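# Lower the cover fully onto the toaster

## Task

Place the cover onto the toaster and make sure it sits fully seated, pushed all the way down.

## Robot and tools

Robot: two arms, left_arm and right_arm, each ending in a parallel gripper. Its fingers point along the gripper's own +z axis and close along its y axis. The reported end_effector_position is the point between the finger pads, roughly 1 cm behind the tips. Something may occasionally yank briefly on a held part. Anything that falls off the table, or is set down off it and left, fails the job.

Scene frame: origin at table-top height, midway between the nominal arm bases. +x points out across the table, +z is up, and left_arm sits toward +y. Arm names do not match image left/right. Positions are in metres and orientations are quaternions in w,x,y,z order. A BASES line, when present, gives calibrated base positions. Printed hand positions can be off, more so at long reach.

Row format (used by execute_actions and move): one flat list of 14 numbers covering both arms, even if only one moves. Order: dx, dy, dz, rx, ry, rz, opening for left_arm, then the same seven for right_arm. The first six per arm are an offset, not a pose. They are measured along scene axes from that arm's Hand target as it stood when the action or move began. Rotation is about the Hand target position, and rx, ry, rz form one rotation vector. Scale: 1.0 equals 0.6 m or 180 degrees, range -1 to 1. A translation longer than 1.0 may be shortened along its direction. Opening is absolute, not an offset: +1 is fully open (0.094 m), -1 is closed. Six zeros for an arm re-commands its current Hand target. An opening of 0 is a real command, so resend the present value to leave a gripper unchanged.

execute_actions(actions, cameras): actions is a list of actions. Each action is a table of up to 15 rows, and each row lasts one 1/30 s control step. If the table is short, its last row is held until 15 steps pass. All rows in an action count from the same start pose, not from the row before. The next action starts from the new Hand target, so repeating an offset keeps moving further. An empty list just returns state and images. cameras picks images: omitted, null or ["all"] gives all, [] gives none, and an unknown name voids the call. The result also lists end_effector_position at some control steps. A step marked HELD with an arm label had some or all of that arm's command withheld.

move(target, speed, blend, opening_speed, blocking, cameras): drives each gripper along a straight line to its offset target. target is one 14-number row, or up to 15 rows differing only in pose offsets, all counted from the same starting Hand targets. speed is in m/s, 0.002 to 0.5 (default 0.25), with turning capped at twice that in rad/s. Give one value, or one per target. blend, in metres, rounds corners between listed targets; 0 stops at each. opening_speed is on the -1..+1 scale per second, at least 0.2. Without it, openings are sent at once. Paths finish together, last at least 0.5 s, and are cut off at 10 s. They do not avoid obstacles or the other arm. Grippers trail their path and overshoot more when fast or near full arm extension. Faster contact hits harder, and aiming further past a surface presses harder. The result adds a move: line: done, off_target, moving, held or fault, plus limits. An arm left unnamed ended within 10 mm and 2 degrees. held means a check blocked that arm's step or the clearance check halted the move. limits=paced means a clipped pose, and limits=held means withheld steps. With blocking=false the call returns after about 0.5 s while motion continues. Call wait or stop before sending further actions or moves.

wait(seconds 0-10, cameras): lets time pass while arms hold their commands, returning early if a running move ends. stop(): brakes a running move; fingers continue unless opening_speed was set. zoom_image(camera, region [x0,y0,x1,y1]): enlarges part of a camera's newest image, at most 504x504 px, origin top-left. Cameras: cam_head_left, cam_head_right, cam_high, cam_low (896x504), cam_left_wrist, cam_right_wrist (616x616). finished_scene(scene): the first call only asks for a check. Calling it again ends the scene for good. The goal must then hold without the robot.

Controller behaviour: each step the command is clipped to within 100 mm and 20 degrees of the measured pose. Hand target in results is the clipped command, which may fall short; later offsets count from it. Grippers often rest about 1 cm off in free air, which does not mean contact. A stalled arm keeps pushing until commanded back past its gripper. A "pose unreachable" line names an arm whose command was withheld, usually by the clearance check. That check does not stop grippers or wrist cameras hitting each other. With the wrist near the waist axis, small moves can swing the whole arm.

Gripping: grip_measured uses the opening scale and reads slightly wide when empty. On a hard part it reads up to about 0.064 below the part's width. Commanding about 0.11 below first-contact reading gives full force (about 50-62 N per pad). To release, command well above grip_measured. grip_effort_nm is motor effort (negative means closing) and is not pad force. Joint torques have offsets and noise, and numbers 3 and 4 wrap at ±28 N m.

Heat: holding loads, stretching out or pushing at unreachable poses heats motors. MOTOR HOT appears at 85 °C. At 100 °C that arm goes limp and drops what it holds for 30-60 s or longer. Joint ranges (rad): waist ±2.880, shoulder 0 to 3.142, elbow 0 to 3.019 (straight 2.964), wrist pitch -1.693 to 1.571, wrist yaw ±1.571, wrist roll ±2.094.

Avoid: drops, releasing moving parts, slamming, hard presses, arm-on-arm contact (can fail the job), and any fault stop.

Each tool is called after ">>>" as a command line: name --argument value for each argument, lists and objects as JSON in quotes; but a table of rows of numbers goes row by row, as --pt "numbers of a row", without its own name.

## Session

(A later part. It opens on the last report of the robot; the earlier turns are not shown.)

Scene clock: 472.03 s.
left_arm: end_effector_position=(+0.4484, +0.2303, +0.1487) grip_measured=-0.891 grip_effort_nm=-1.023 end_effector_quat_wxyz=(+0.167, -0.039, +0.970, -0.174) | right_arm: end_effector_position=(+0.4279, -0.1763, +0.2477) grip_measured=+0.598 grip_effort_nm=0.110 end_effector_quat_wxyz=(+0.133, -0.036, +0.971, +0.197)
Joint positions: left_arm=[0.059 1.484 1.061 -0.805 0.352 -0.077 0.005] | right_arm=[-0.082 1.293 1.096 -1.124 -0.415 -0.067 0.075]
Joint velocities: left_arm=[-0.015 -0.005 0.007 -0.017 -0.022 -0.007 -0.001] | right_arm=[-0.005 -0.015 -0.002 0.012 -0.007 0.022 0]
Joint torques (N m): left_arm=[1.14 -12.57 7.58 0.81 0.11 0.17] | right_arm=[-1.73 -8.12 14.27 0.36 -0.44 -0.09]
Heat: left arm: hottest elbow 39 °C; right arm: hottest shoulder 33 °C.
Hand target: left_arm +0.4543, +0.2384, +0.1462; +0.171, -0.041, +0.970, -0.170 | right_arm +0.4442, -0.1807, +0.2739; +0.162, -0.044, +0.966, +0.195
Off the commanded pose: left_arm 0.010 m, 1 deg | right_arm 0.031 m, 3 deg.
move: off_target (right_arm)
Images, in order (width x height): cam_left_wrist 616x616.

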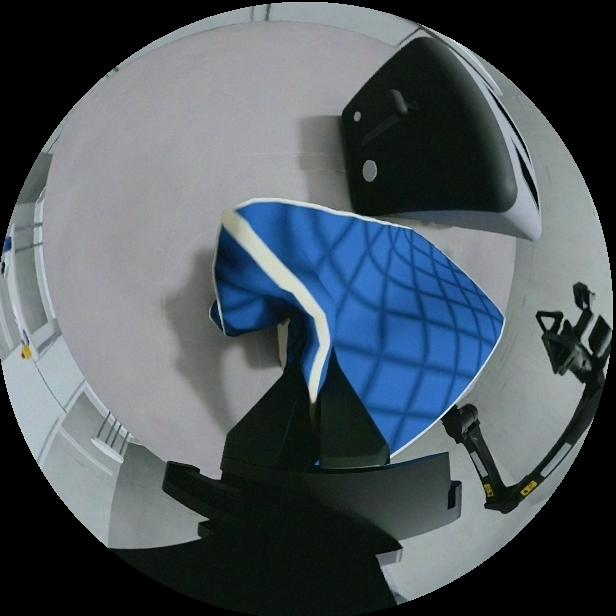

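Gripped. Lift.

>>> move --pt "-0.05 0 0.3 0 0 0 -1 0 0 0.05 0 0 0 0.6"

Scene clock: 477.33 s.
left_arm: end_effector_position=(+0.4140, +0.2283, +0.2983) grip_measured=-0.891 grip_effort_nm=-1.023 end_effector_quat_wxyz=(+0.144, -0.043, +0.973, -0.173) | right_arm: end_effector_position=(+0.4308, -0.1764, +0.2745) grip_measured=+0.598 grip_effort_nm=0.115 end_effector_quat_wxyz=(+0.130, -0.036, +0.971, +0.197)
Joint positions: left_arm=[0.059 1.334 1.322 -1.262 0.351 -0.077 0.005] | right_arm=[-0.082 1.293 1.168 -1.203 -0.415 -0.067 0.075]
Joint velocities: left_arm=[-0.005 -0.005 0.002 0.017 -0.007 -0.037 0] | right_arm=[0.005 0.015 -0.002 -0.007 -0.081 -0.022 0.001]
Joint torques (N m): left_arm=[1.08 -11.99 11.44 0.12 0.13 0.15] | right_arm=[-1.79 -8.64 14.43 0.32 -0.44 -0.08]
Heat: left arm: hottest elbow 39 °C; right arm: hottest elbow 34 °C.
Hand target: left_arm +0.4246, +0.2354, +0.3254; +0.171, -0.041, +0.970, -0.170 | right_arm +0.4446, -0.1808, +0.3040; +0.162, -0.044, +0.966, +0.195
Off the commanded pose: left_arm 0.031 m, 3 deg | right_arm 0.033 m, 4 deg.
move: off_target (left_arm, right_arm)

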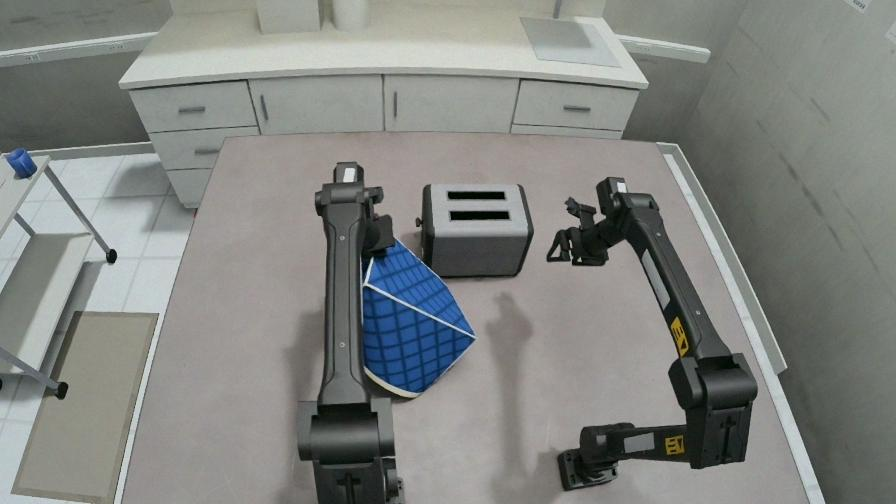

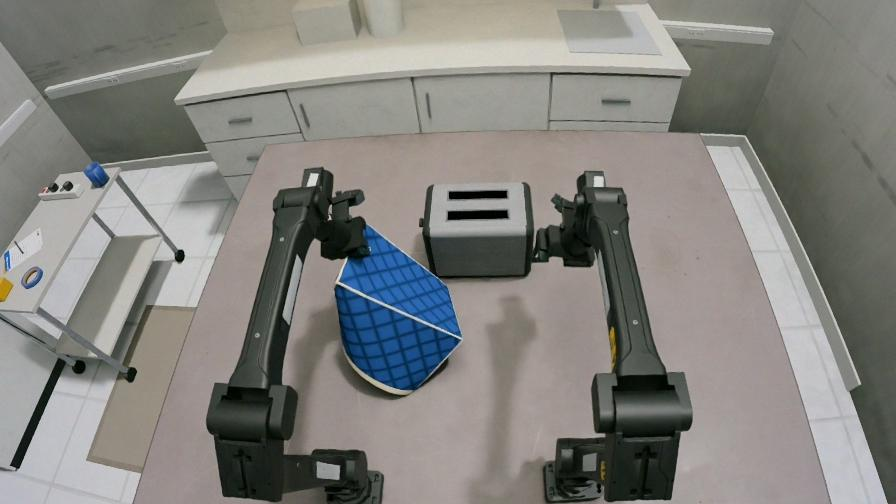

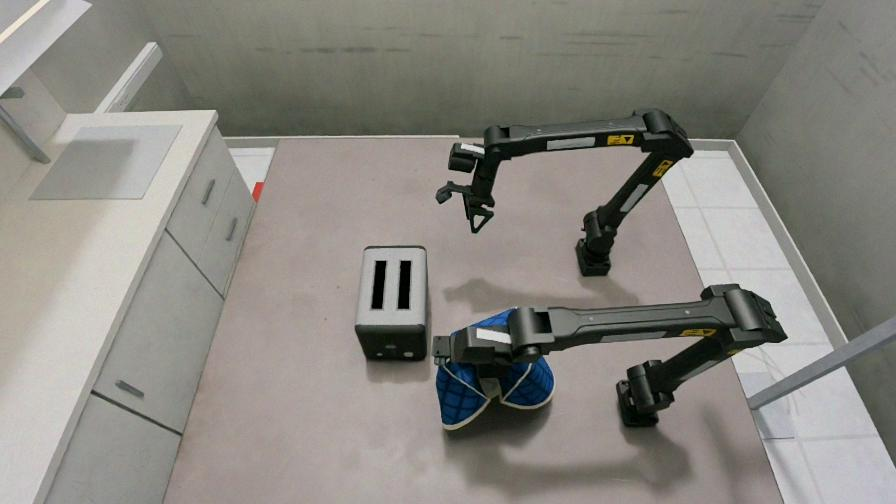

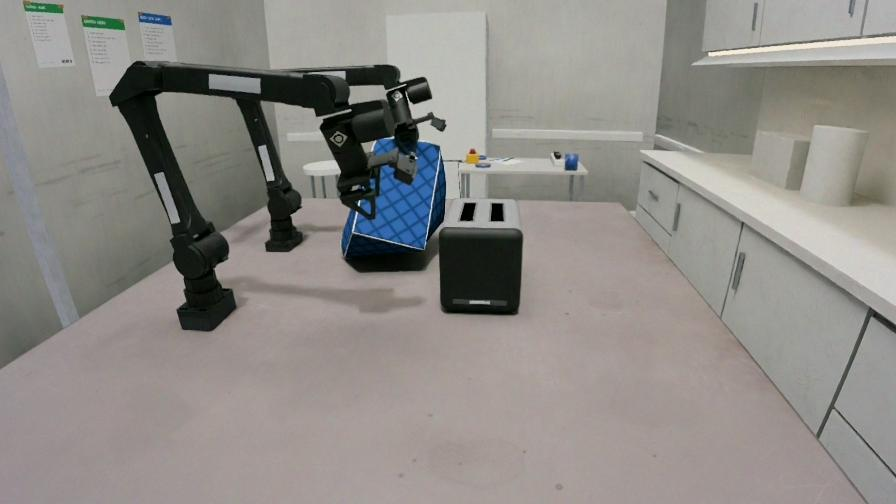

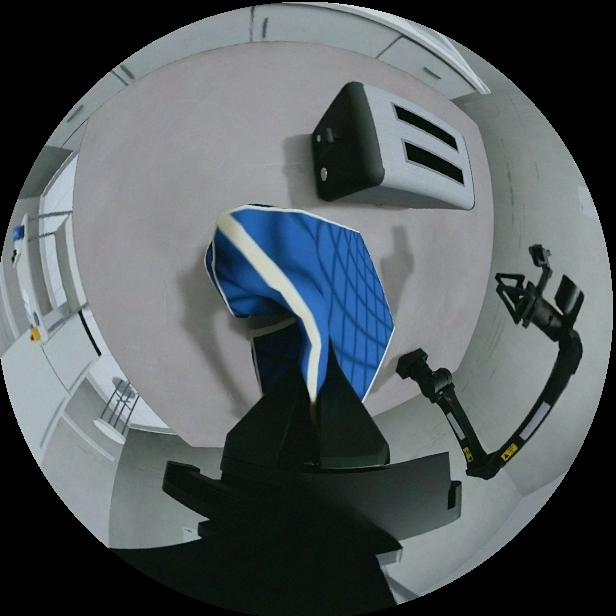

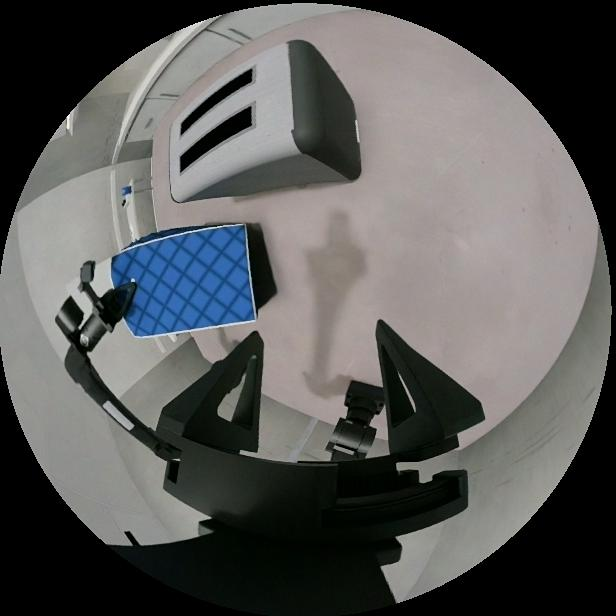

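>>> move --pt "-0.06 0.0 0 0 0 0 -1 0 0 0.05 0 0 0 0.6" --pt "-0.06 0.03 -0.23 0 0 0 -1 0 0.03 0.05 0 0 0 0.6" --cameras '["cam_low","cam_head_right","cam_right_wrist","cam_high"]'

Scene clock: 481.57 s.
left_arm: end_effector_position=(+0.3843, +0.2508, +0.1934) grip_measured=-0.891 grip_effort_nm=-1.028 end_effector_quat_wxyz=(+0.172, -0.040, +0.970, -0.170) | right_arm: end_effector_position=(+0.4339, -0.1667, +0.3051) grip_measured=+0.598 grip_effort_nm=0.115 end_effector_quat_wxyz=(+0.130, -0.039, +0.970, +0.199)
Joint positions: left_arm=[0.123 1.275 0.981 -0.945 0.366 -0.016 0.005] | right_arm=[-0.058 1.292 1.247 -1.273 -0.413 -0.049 0.075]
Joint velocities: left_arm=[0.005 -0.005 0.007 0.017 -0.022 -0.037 0] | right_arm=[-0.005 0.005 -0.012 0.002 0.051 -0.022 -0.001]
Joint torques (N m): left_arm=[0.67 -8.47 7.46 0.99 0.38 0.15] | right_arm=[-0.03 -9 14 0.7 -0.07 0.25]
Heat: left arm: hottest elbow 40 °C; right arm: hottest elbow 34 °C.
Hand target: left_arm +0.3888, +0.2557, +0.1879; +0.172, -0.041, +0.969, -0.170 | right_arm +0.4449, -0.1628, +0.3341; +0.162, -0.044, +0.966, +0.196
Off the commanded pose: left_arm 0.008 m, 0 deg | right_arm 0.031 m, 4 deg.
move: off_target (right_arm)
Images, in order (width x height): cam_head_right 896x504, cam_high 896x504, cam_low 896x504, cam_right_wrist 616x616.

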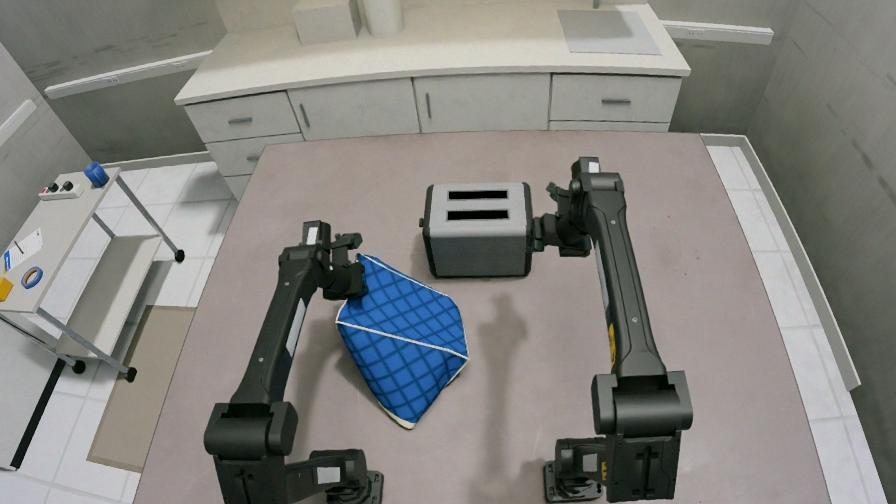

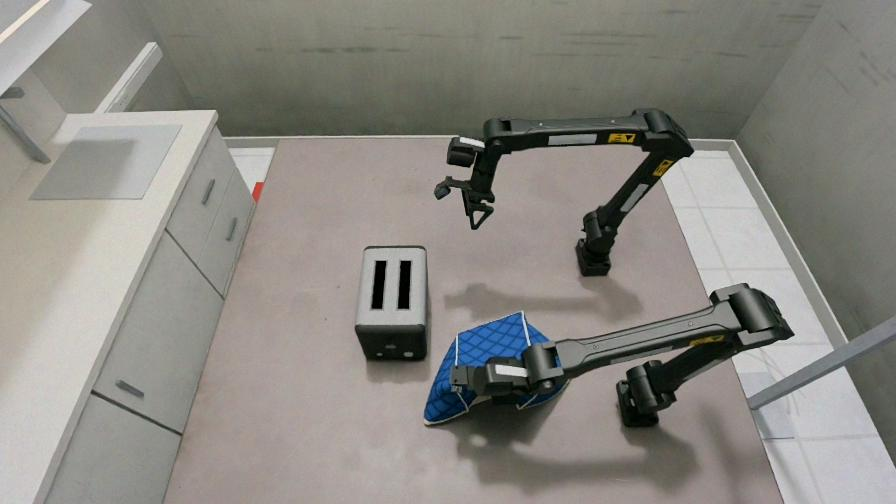

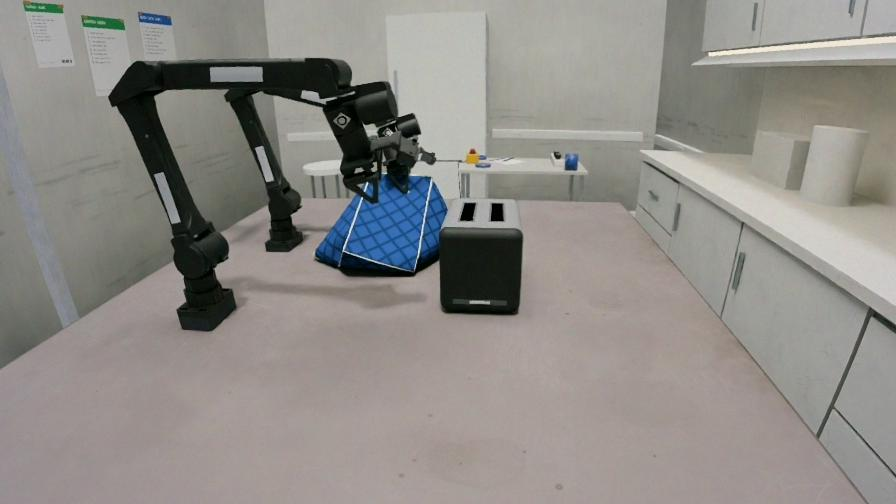

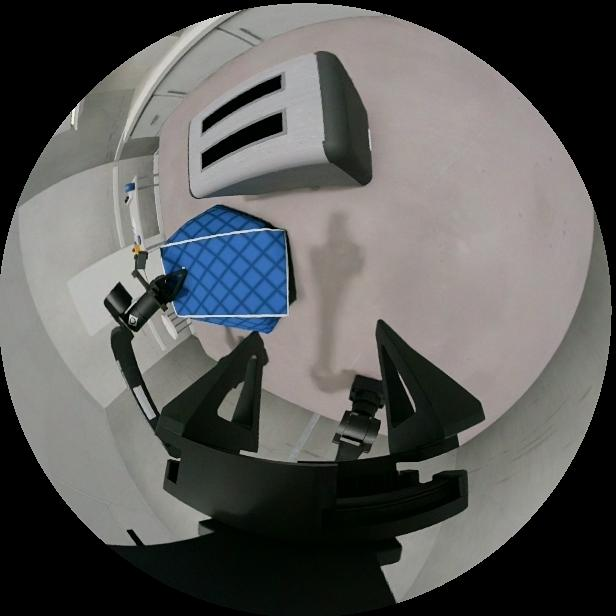

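>>> move --pt "0 0 0 0 0 0 -1 -0.07 0.3 -0.05 0 0 0.08 0.6" --pt "0 0 0 0 0 0 -1 -0.07 0.3 -0.24 0 0 0.08 0.6" --cameras '["cam_low","cam_head_right","cam_right_wrist"]'

Scene clock: 488.47 s.
left_arm: end_effector_position=(+0.3844, +0.2508, +0.1934) grip_measured=-0.891 grip_effort_nm=-1.043 end_effector_quat_wxyz=(+0.172, -0.039, +0.969, -0.170) | right_arm: end_effector_position=(+0.4007, +0.0157, +0.2010) grip_measured=+0.598 grip_effort_nm=0.110 end_effector_quat_wxyz=(+0.143, -0.168, +0.950, +0.223)
Joint positions: left_arm=[0.123 1.275 0.981 -0.944 0.366 -0.015 0.005] | right_arm=[0.388 1.345 0.994 -0.81 -0.355 0.149 0.075]
Joint velocities: left_arm=[-0.015 -0.015 0.002 0.007 0.007 0.022 0.001] | right_arm=[-0.015 0.005 -0.007 -0.017 -0.007 -0.022 -0.001]
Joint torques (N m): left_arm=[0.79 -8.29 7.45 0.91 0.38 0.13] | right_arm=[-0.26 -7.3 8.59 1.13 -0.01 0.27]
Heat: left arm: hottest elbow 40 °C; right arm: hottest elbow 35 °C.
Hand target: left_arm +0.3888, +0.2557, +0.1879; +0.172, -0.041, +0.969, -0.170 | right_arm +0.4000, +0.0190, +0.1920; +0.136, -0.164, +0.952, +0.221
Off the commanded pose: left_arm 0.009 m, 0 deg | right_arm 0.011 m, 1 deg.
move: off_target (right_arm)
Images, in order (width x height): cam_head_right 896x504, cam_low 896x504, cam_right_wrist 616x616.

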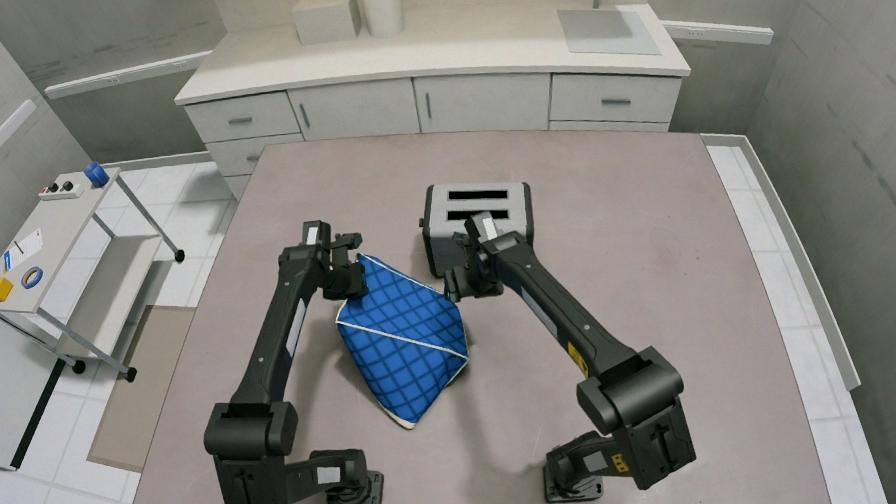

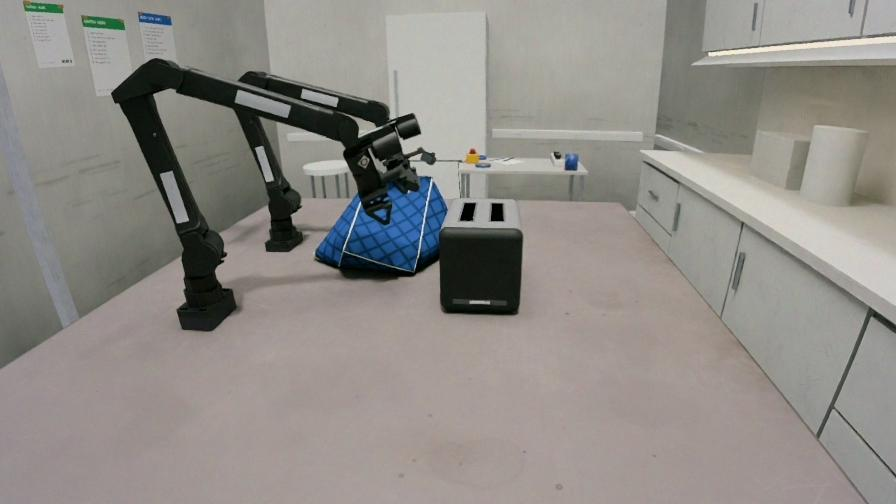

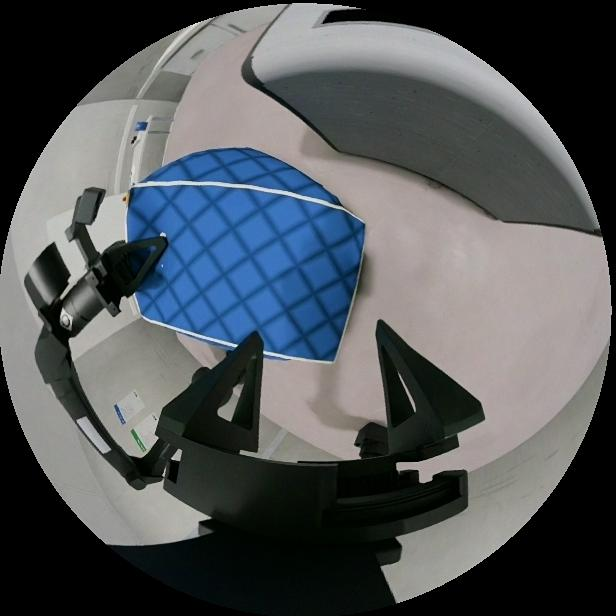

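>>> move --target '[0,0,0,0,0,0,-1,0.015,-0.01,-0.12,0,0,0.0,0.6]' --cameras '["cam_right_wrist"]'

>>> zoom_image --camera "cam_right_wrist" --region '[100, 100, 500, 500]'

Scene clock: 493.27 s.
left_arm: end_effector_position=(+0.3844, +0.2508, +0.1934) grip_measured=-0.891 grip_effort_nm=-1.023 end_effector_quat_wxyz=(+0.172, -0.039, +0.969, -0.170) | right_arm: end_effector_position=(+0.4051, +0.0169, +0.1279) grip_measured=+0.598 grip_effort_nm=0.100 end_effector_quat_wxyz=(+0.139, -0.167, +0.951, +0.222)
Joint positions: left_arm=[0.123 1.275 0.981 -0.944 0.366 -0.015 0.005] | right_arm=[0.387 1.453 0.892 -0.608 -0.355 0.15 0.075]
Joint velocities: left_arm=[-0.024 -0.015 -0.012 0.017 0.022 0.007 0] | right_arm=[-0.015 -0.015 -0.007 -0.002 -0.007 -0.022 0]
Joint torques (N m): left_arm=[0.67 -9.17 7.42 0.92 0.4 0.2] | right_arm=[-1.85 -7.59 7.9 1.06 -0.32 -0.01]
Heat: left arm: hottest elbow 40 °C; right arm: hottest elbow 34 °C.
Hand target: left_arm +0.3888, +0.2557, +0.1879; +0.172, -0.041, +0.969, -0.170 | right_arm +0.4082, +0.0126, +0.1199; +0.136, -0.164, +0.952, +0.221
Off the commanded pose: left_arm 0.009 m, 0 deg | right_arm 0.010 m, 1 deg.
move: done
Images, in order (width x height): cam_right_wrist 616x616.

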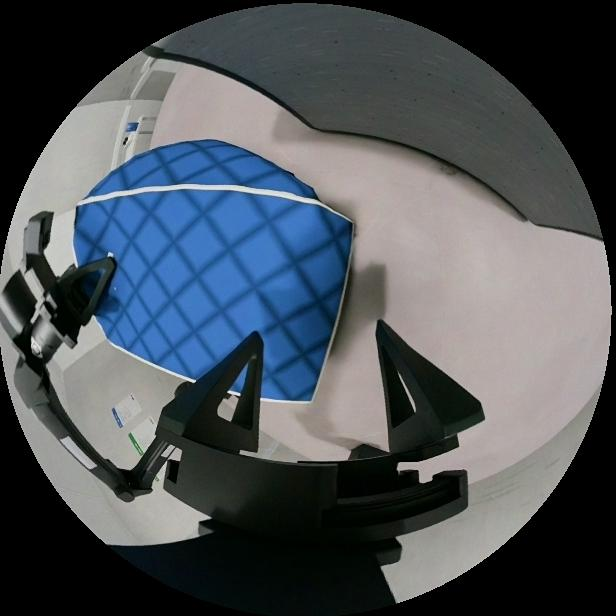

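Scaled by 1.260 from the camera's 616x616 image, which has a finer 880x880 frame.

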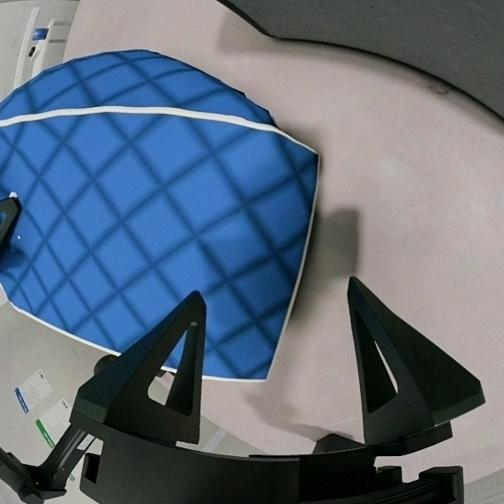

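>>> move --target '[0,0,0,0,0,0,-1,0.05,0.01,-0.075,0,0,0.0,0.6]' --cameras '["cam_right_wrist"]'

>>> move --target '[0,0,0,0,0,0,-1,0,0,0,0,0,0.0,-1]' --cameras '["cam_right_wrist","cam_low"]' --opening_speed 1

Scene clock: 497.97 s.
left_arm: end_effector_position=(+0.3844, +0.2508, +0.1934) grip_measured=-0.891 grip_effort_nm=-1.033 end_effector_quat_wxyz=(+0.172, -0.039, +0.969, -0.170) | right_arm: end_effector_position=(+0.4228, +0.0170, +0.0712) grip_measured=+0.598 grip_effort_nm=0.110 end_effector_quat_wxyz=(+0.125, -0.160, +0.955, +0.218)
Joint positions: left_arm=[0.123 1.275 0.981 -0.944 0.366 -0.015 0.005] | right_arm=[0.37 1.603 0.892 -0.493 -0.359 0.142 0.075]
Joint velocities: left_arm=[-0.005 -0.005 0.002 -0.012 0.022 -0.022 -0.001] | right_arm=[-0.005 -0.005 -0.012 -0.012 0.095 -0.095 -0.001]
Joint torques (N m): left_arm=[0.85 -8.82 7.58 0.9 0.41 0.18] | right_arm=[-1.96 -8.82 9.68 1.11 -0.37 -0.09]
Heat: left arm: hottest elbow 40 °C; right arm: hottest elbow 34 °C.
Hand target: left_arm +0.3888, +0.2557, +0.1879; +0.172, -0.041, +0.969, -0.170 | right_arm +0.4377, +0.0184, +0.0742; +0.136, -0.164, +0.952, +0.220
Off the commanded pose: left_arm 0.009 m, 0 deg | right_arm 0.016 m, 1 deg.
move: off_target (right_arm)
Images, in order (width x height): cam_right_wrist 616x616.

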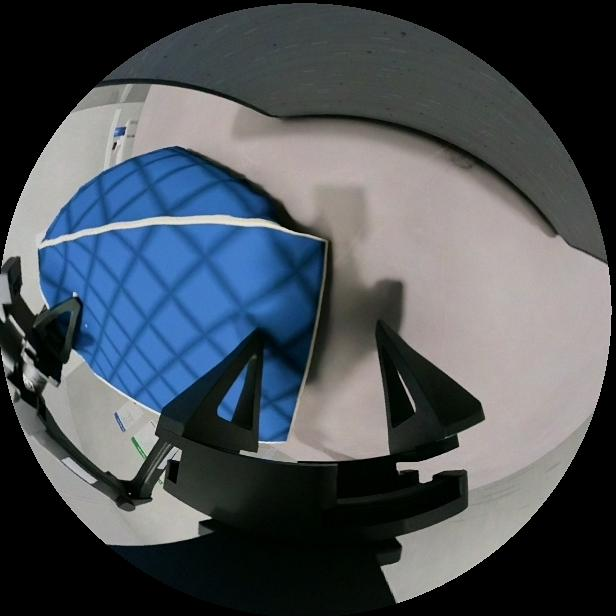

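Scene clock: 499.97 s.
left_arm: end_effector_position=(+0.3844, +0.2508, +0.1934) grip_measured=-0.891 grip_effort_nm=-1.018 end_effector_quat_wxyz=(+0.172, -0.039, +0.969, -0.170) | right_arm: end_effector_position=(+0.4229, +0.0171, +0.0713) grip_measured=-0.996 grip_effort_nm=-0.188 end_effector_quat_wxyz=(+0.125, -0.161, +0.955, +0.218)
Joint positions: left_arm=[0.123 1.275 0.981 -0.944 0.366 -0.015 0.005] | right_arm=[0.37 1.603 0.892 -0.493 -0.359 0.141 0]
Joint velocities: left_arm=[-0.015 0.005 0.002 -0.012 -0.066 -0.022 -0.001] | right_arm=[-0.005 -0.015 -0.022 0.007 0.022 0.022 0]
Joint torques (N m): left_arm=[0.85 -8.82 7.47 0.91 0.41 0.16] | right_arm=[-1.9 -8.88 9.66 1.07 -0.38 -0.08]
Heat: left arm: hottest elbow 40 °C; right arm: hottest elbow 34 °C.
Hand target: left_arm +0.3888, +0.2557, +0.1879; +0.172, -0.041, +0.969, -0.170 | right_arm +0.4377, +0.0183, +0.0741; +0.136, -0.164, +0.952, +0.220
Off the commanded pose: left_arm 0.009 m, 0 deg | right_arm 0.015 m, 1 deg.
move: off_target (right_arm)
Images, in order (width x height): cam_low 896x504, cam_right_wrist 616x616.

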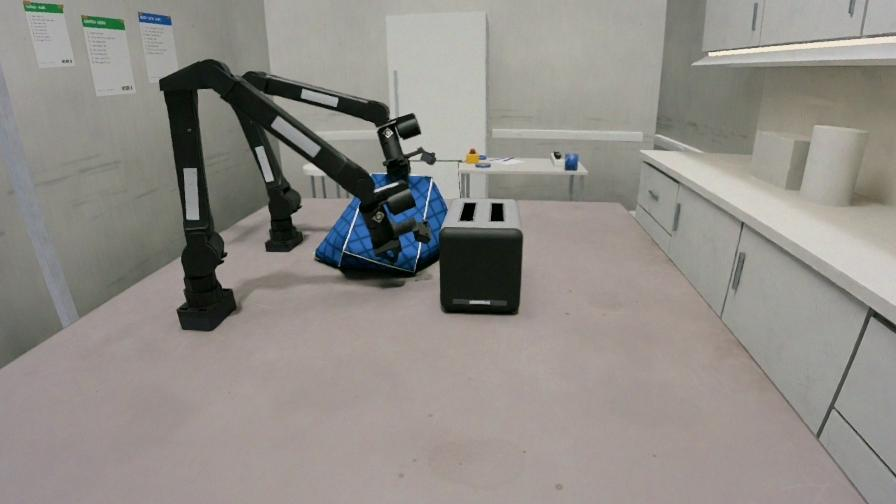

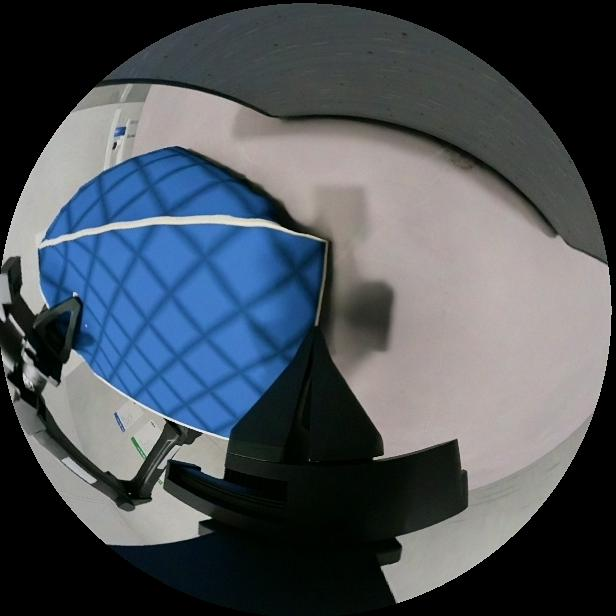

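>>> move --pt "0 0.08 0.12 0 0 0 -1 0 -0.1 0.1 0 0 0.0 -1" --pt "0 0.25 0.12 0 0 0 -1 0 -0.3 0.3 0 0 -0.08 -1" --pt "0 0.33 0 0 0 0 -1 0 -0.3 0.4 0 0 -0.08 -1" --cameras '["cam_head_right","cam_low","cam_high"]'

Scene clock: 511.63 s.
left_arm: end_effector_position=(+0.3865, +0.4458, +0.1910) grip_measured=-0.891 grip_effort_nm=-1.013 end_effector_quat_wxyz=(+0.166, -0.045, +0.970, -0.173) | right_arm: end_effector_position=(+0.4287, -0.1588, +0.2877) grip_measured=-0.996 grip_effort_nm=-0.193 end_effector_quat_wxyz=(+0.134, -0.035, +0.971, +0.196)
Joint positions: left_arm=[0.579 1.506 1.214 -1.161 0.472 0.462 0.005] | right_arm=[-0.035 1.274 1.183 -1.209 -0.401 -0.014 0]
Joint velocities: left_arm=[-0.005 -0.005 0.002 0.012 -0.007 0.051 0] | right_arm=[-0.005 0.005 -0.027 0.027 -0.051 -0.007 0]
Joint torques (N m): left_arm=[0.73 -13.51 7.92 0.55 0.51 0.2] | right_arm=[-1.44 -8.29 14.34 0.39 -0.42 -0.09]
Heat: left arm: hottest elbow 40 °C; right arm: hottest elbow 34 °C.
Hand target: left_arm +0.3911, +0.4530, +0.1921; +0.175, -0.042, +0.969, -0.170 | right_arm +0.4415, -0.1615, +0.3154; +0.163, -0.044, +0.966, +0.196
Off the commanded pose: left_arm 0.009 m, 1 deg | right_arm 0.028 m, 4 deg.
move: off_target (right_arm)
Images, in order (width x height): cam_head_right 896x504, cam_high 896x504, cam_low 896x504.

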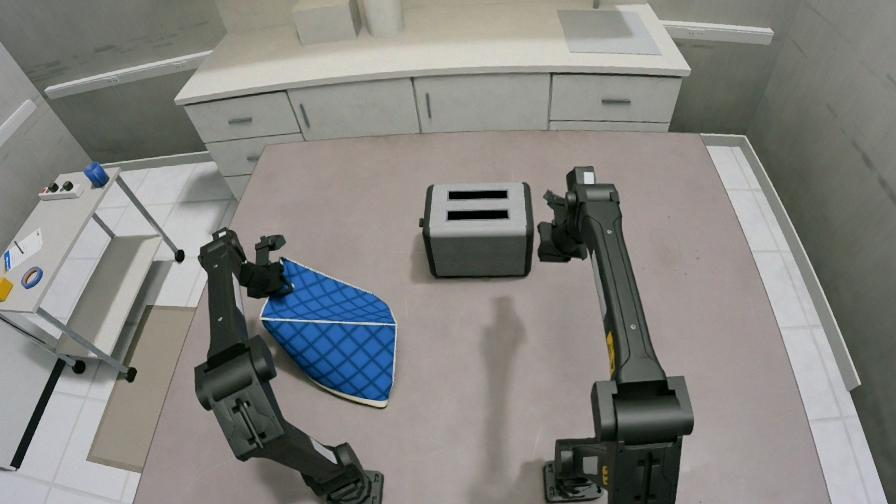

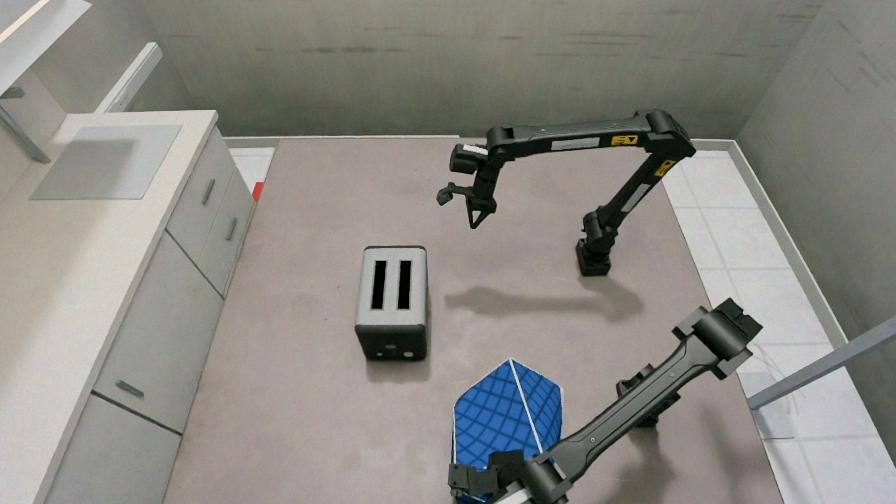

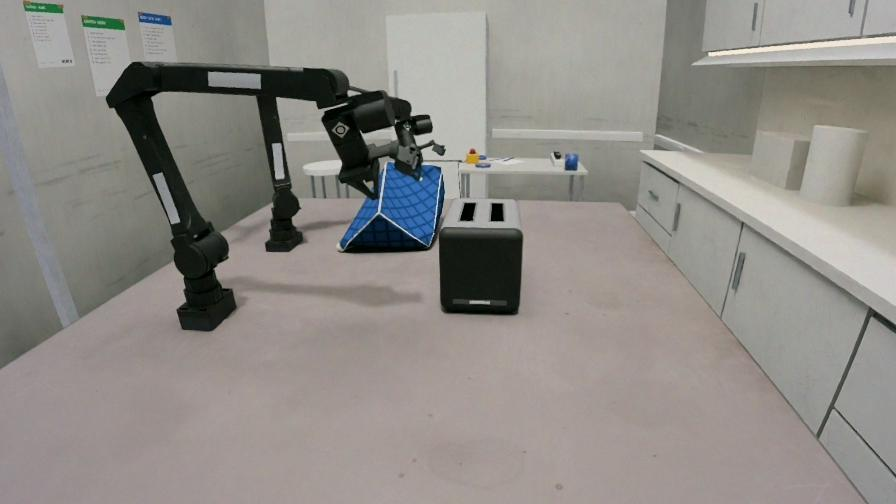

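>>> move --target '[0,0,0,0,0,0,0.6,0,0,0,0,0,0.0,0.6]' --cameras '[]' --opening_speed 1

>>> move --target '[0,0.03,0.2,0,0,0,0.6,0,0.2,0.05,0,0,0.0,0.6]'

Scene clock: 516.13 s.
left_arm: end_effector_position=(+0.3865, +0.4458, +0.1910) grip_measured=+0.597 grip_effort_nm=0.115 end_effector_quat_wxyz=(+0.167, -0.045, +0.970, -0.173) | right_arm: end_effector_position=(+0.4287, -0.1588, +0.2877) grip_measured=+0.597 grip_effort_nm=0.115 end_effector_quat_wxyz=(+0.134, -0.035, +0.971, +0.196)
Joint positions: left_arm=[0.579 1.506 1.214 -1.161 0.472 0.464 0.075] | right_arm=[-0.035 1.274 1.183 -1.209 -0.401 -0.015 0.075]
Joint velocities: left_arm=[-0.005 -0.015 0.002 -0.022 -0.051 0.022 0] | right_arm=[-0.005 -0.005 -0.002 -0.012 -0.095 -0.081 -0.001]
Joint torques (N m): left_arm=[0.56 -13.27 7.92 0.58 0.51 0.2] | right_arm=[-1.67 -8.12 14.32 0.35 -0.42 -0.09]
Heat: left arm: hottest elbow 39 °C; right arm: hottest elbow 34 °C.
Hand target: left_arm +0.3912, +0.4529, +0.1922; +0.175, -0.042, +0.969, -0.170 | right_arm +0.4415, -0.1615, +0.3154; +0.163, -0.044, +0.966, +0.196
Off the commanded pose: left_arm 0.009 m, 1 deg | right_arm 0.031 m, 4 deg.
move: off_target (right_arm)
No camera images: "cameras" was empty.

Scene clock: 517.60 s.
left_arm: end_effector_position=(+0.3869, +0.4581, +0.2889) grip_measured=+0.598 grip_effort_nm=0.110 end_effector_quat_wxyz=(+0.153, -0.046, +0.970, -0.182) | right_arm: end_effector_position=(+0.4247, -0.0492, +0.3261) grip_measured=+0.598 grip_effort_nm=0.110 end_effector_quat_wxyz=(+0.143, -0.044, +0.969, +0.196)
Joint positions: left_arm=[0.602 1.506 1.477 -1.469 0.475 0.494 0.075] | right_arm=[0.252 1.274 1.275 -1.184 -0.306 0.259 0.075]
Joint velocities: left_arm=[-0.015 -0.015 0.002 0.002 0.022 -0.022 0] | right_arm=[-0.005 -0.024 -0.017 -0.022 -0.11 0.066 0]
Joint torques (N m): left_arm=[1.2 -14.92 10.85 -0.23 0.48 0.18] | right_arm=[-0.26 -6.65 14.95 0.98 0.04 0.25]
Heat: left arm: hottest elbow 39 °C; right arm: hottest elbow 34 °C.
Hand target: left_arm +0.3924, +0.4692, +0.3122; +0.175, -0.042, +0.969, -0.170 | right_arm +0.4413, -0.0410, +0.3464; +0.163, -0.044, +0.965, +0.200
Off the commanded pose: left_arm 0.027 m, 3 deg | right_arm 0.027 m, 2 deg.
move: off_target (left_arm, right_arm)

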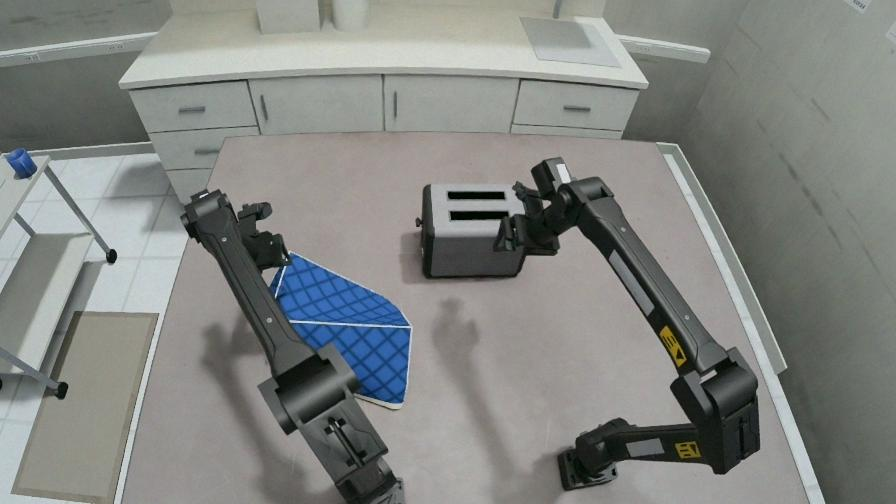

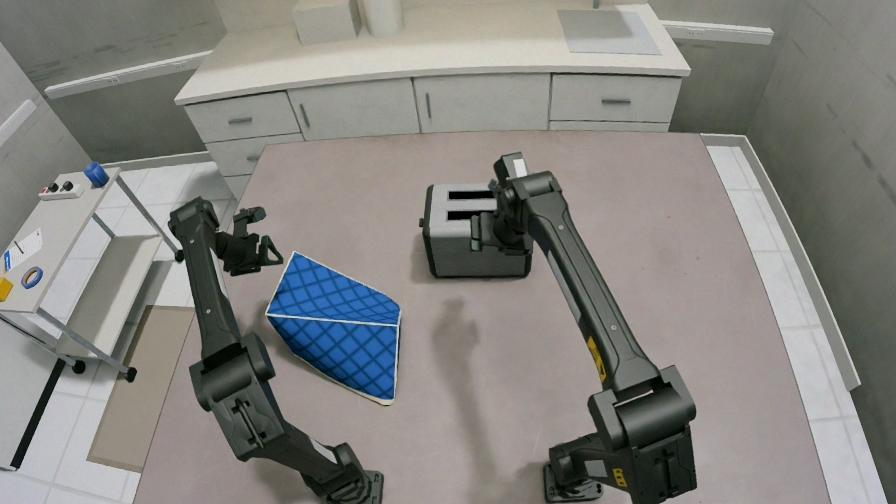

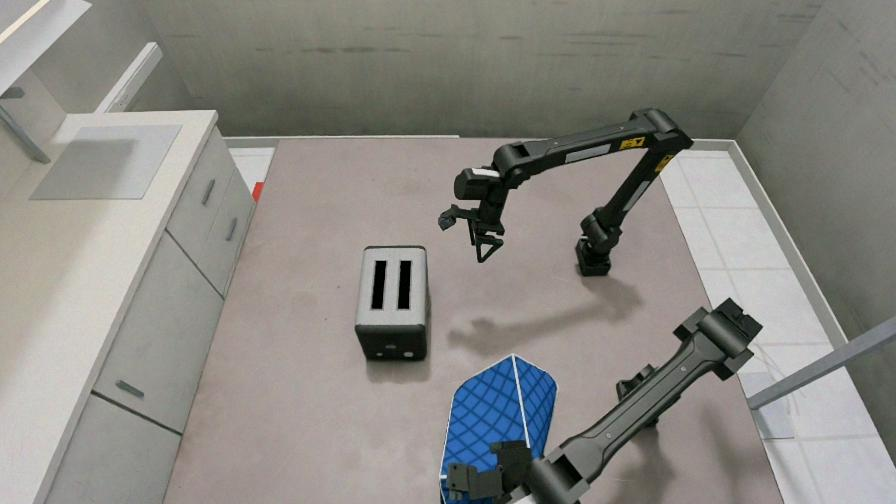

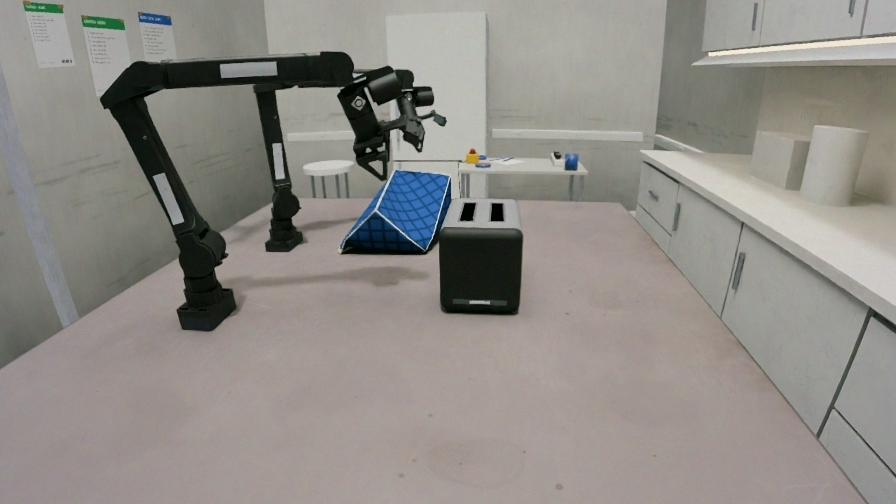

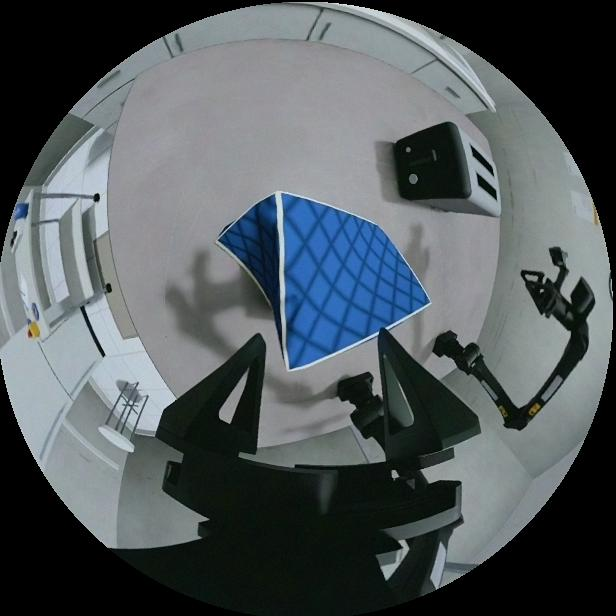

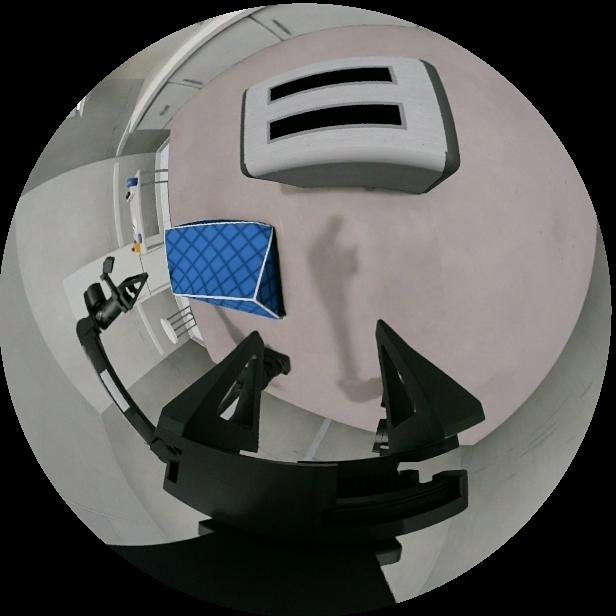

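>>> execute_actions --actions '[]' --cameras '["cam_head_right","cam_high","cam_left_wrist","cam_low"]'

Scene clock: 532.17 s.
left_arm: end_effector_position=(+0.3869, +0.4580, +0.2889) grip_measured=+0.598 grip_effort_nm=0.110 end_effector_quat_wxyz=(+0.153, -0.046, +0.970, -0.182) | right_arm: end_effector_position=(+0.4247, -0.0493, +0.3261) grip_measured=+0.598 grip_effort_nm=0.105 end_effector_quat_wxyz=(+0.143, -0.044, +0.969, +0.196)
Joint positions: left_arm=[0.602 1.506 1.477 -1.47 0.475 0.494 0.075] | right_arm=[0.252 1.274 1.275 -1.184 -0.306 0.26 0.075]
Joint velocities: left_arm=[-0.015 -0.005 0.002 -0.022 0.007 0.007 0] | right_arm=[-0.015 -0.015 -0.022 0.002 -0.037 0.066 0.001]
Joint torques (N m): left_arm=[0.67 -14.97 10.88 -0.2 0.5 0.21] | right_arm=[-0.15 -6.59 14.97 1.02 0.04 0.25]
Heat: left arm: hottest elbow 39 °C; right arm: hottest elbow 36 °C.
Hand target: left_arm +0.3924, +0.4692, +0.3122; +0.175, -0.042, +0.969, -0.170 | right_arm +0.4413, -0.0410, +0.3464; +0.163, -0.043, +0.965, +0.200
Tool commands: left_gripper/opening=+0.6 right_gripper/opening=+0.6
Off the commanded pose: left_arm 0.027 m, 3 deg | right_arm 0.027 m, 2 deg.
Images, in order (width x height): cam_head_right 896x504, cam_high 896x504, cam_low 896x504, cam_left_wrist 616x616.

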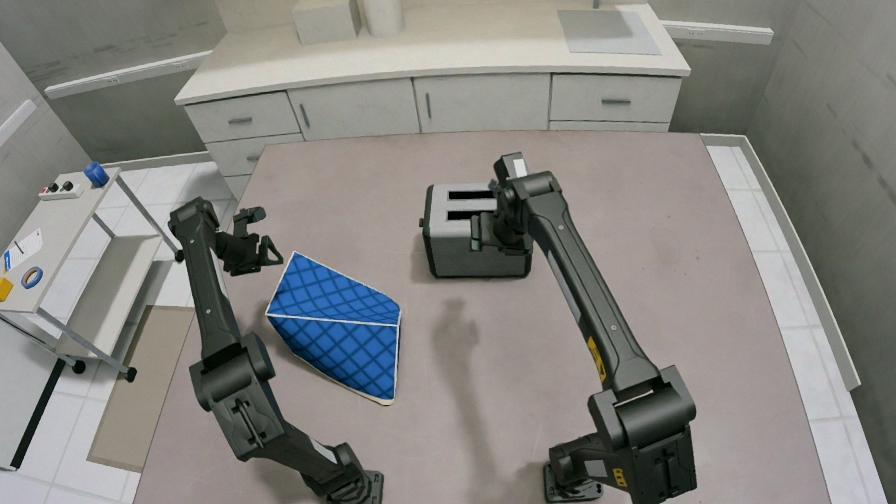

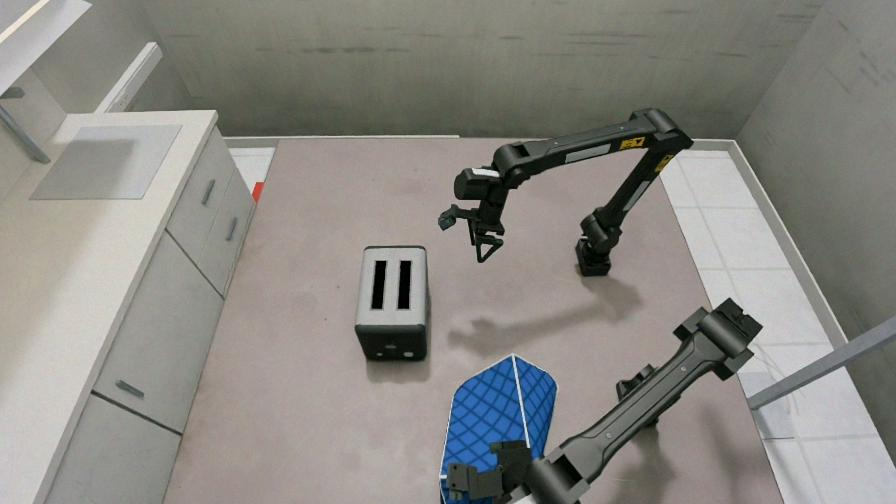

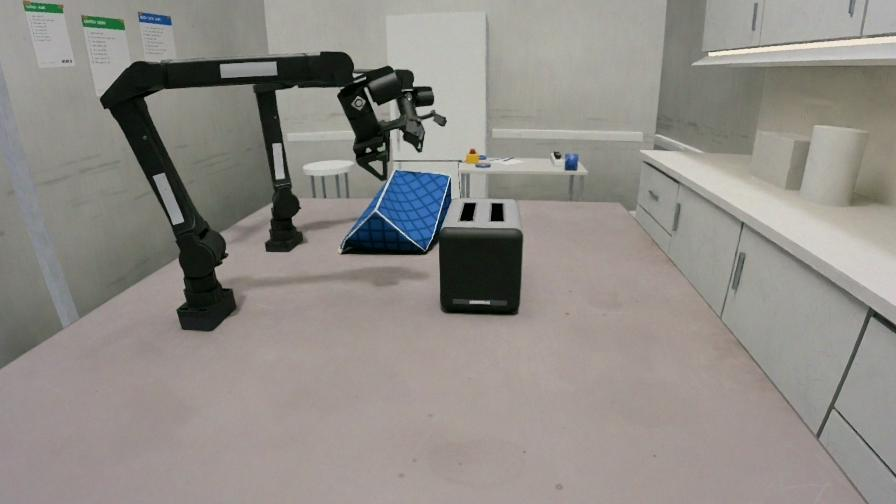

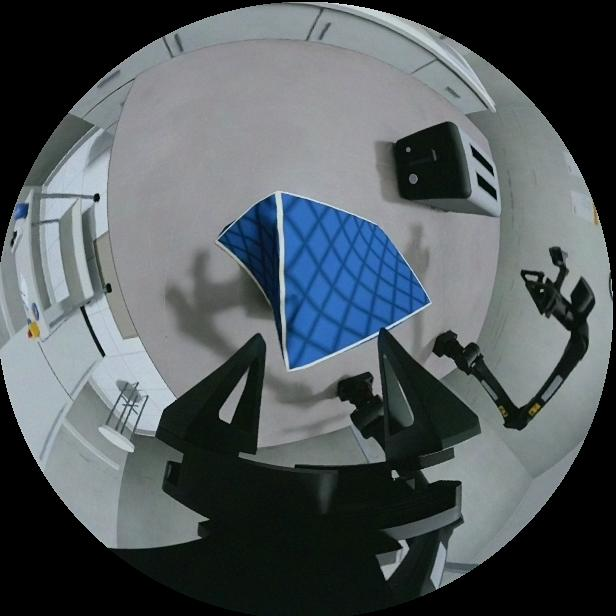

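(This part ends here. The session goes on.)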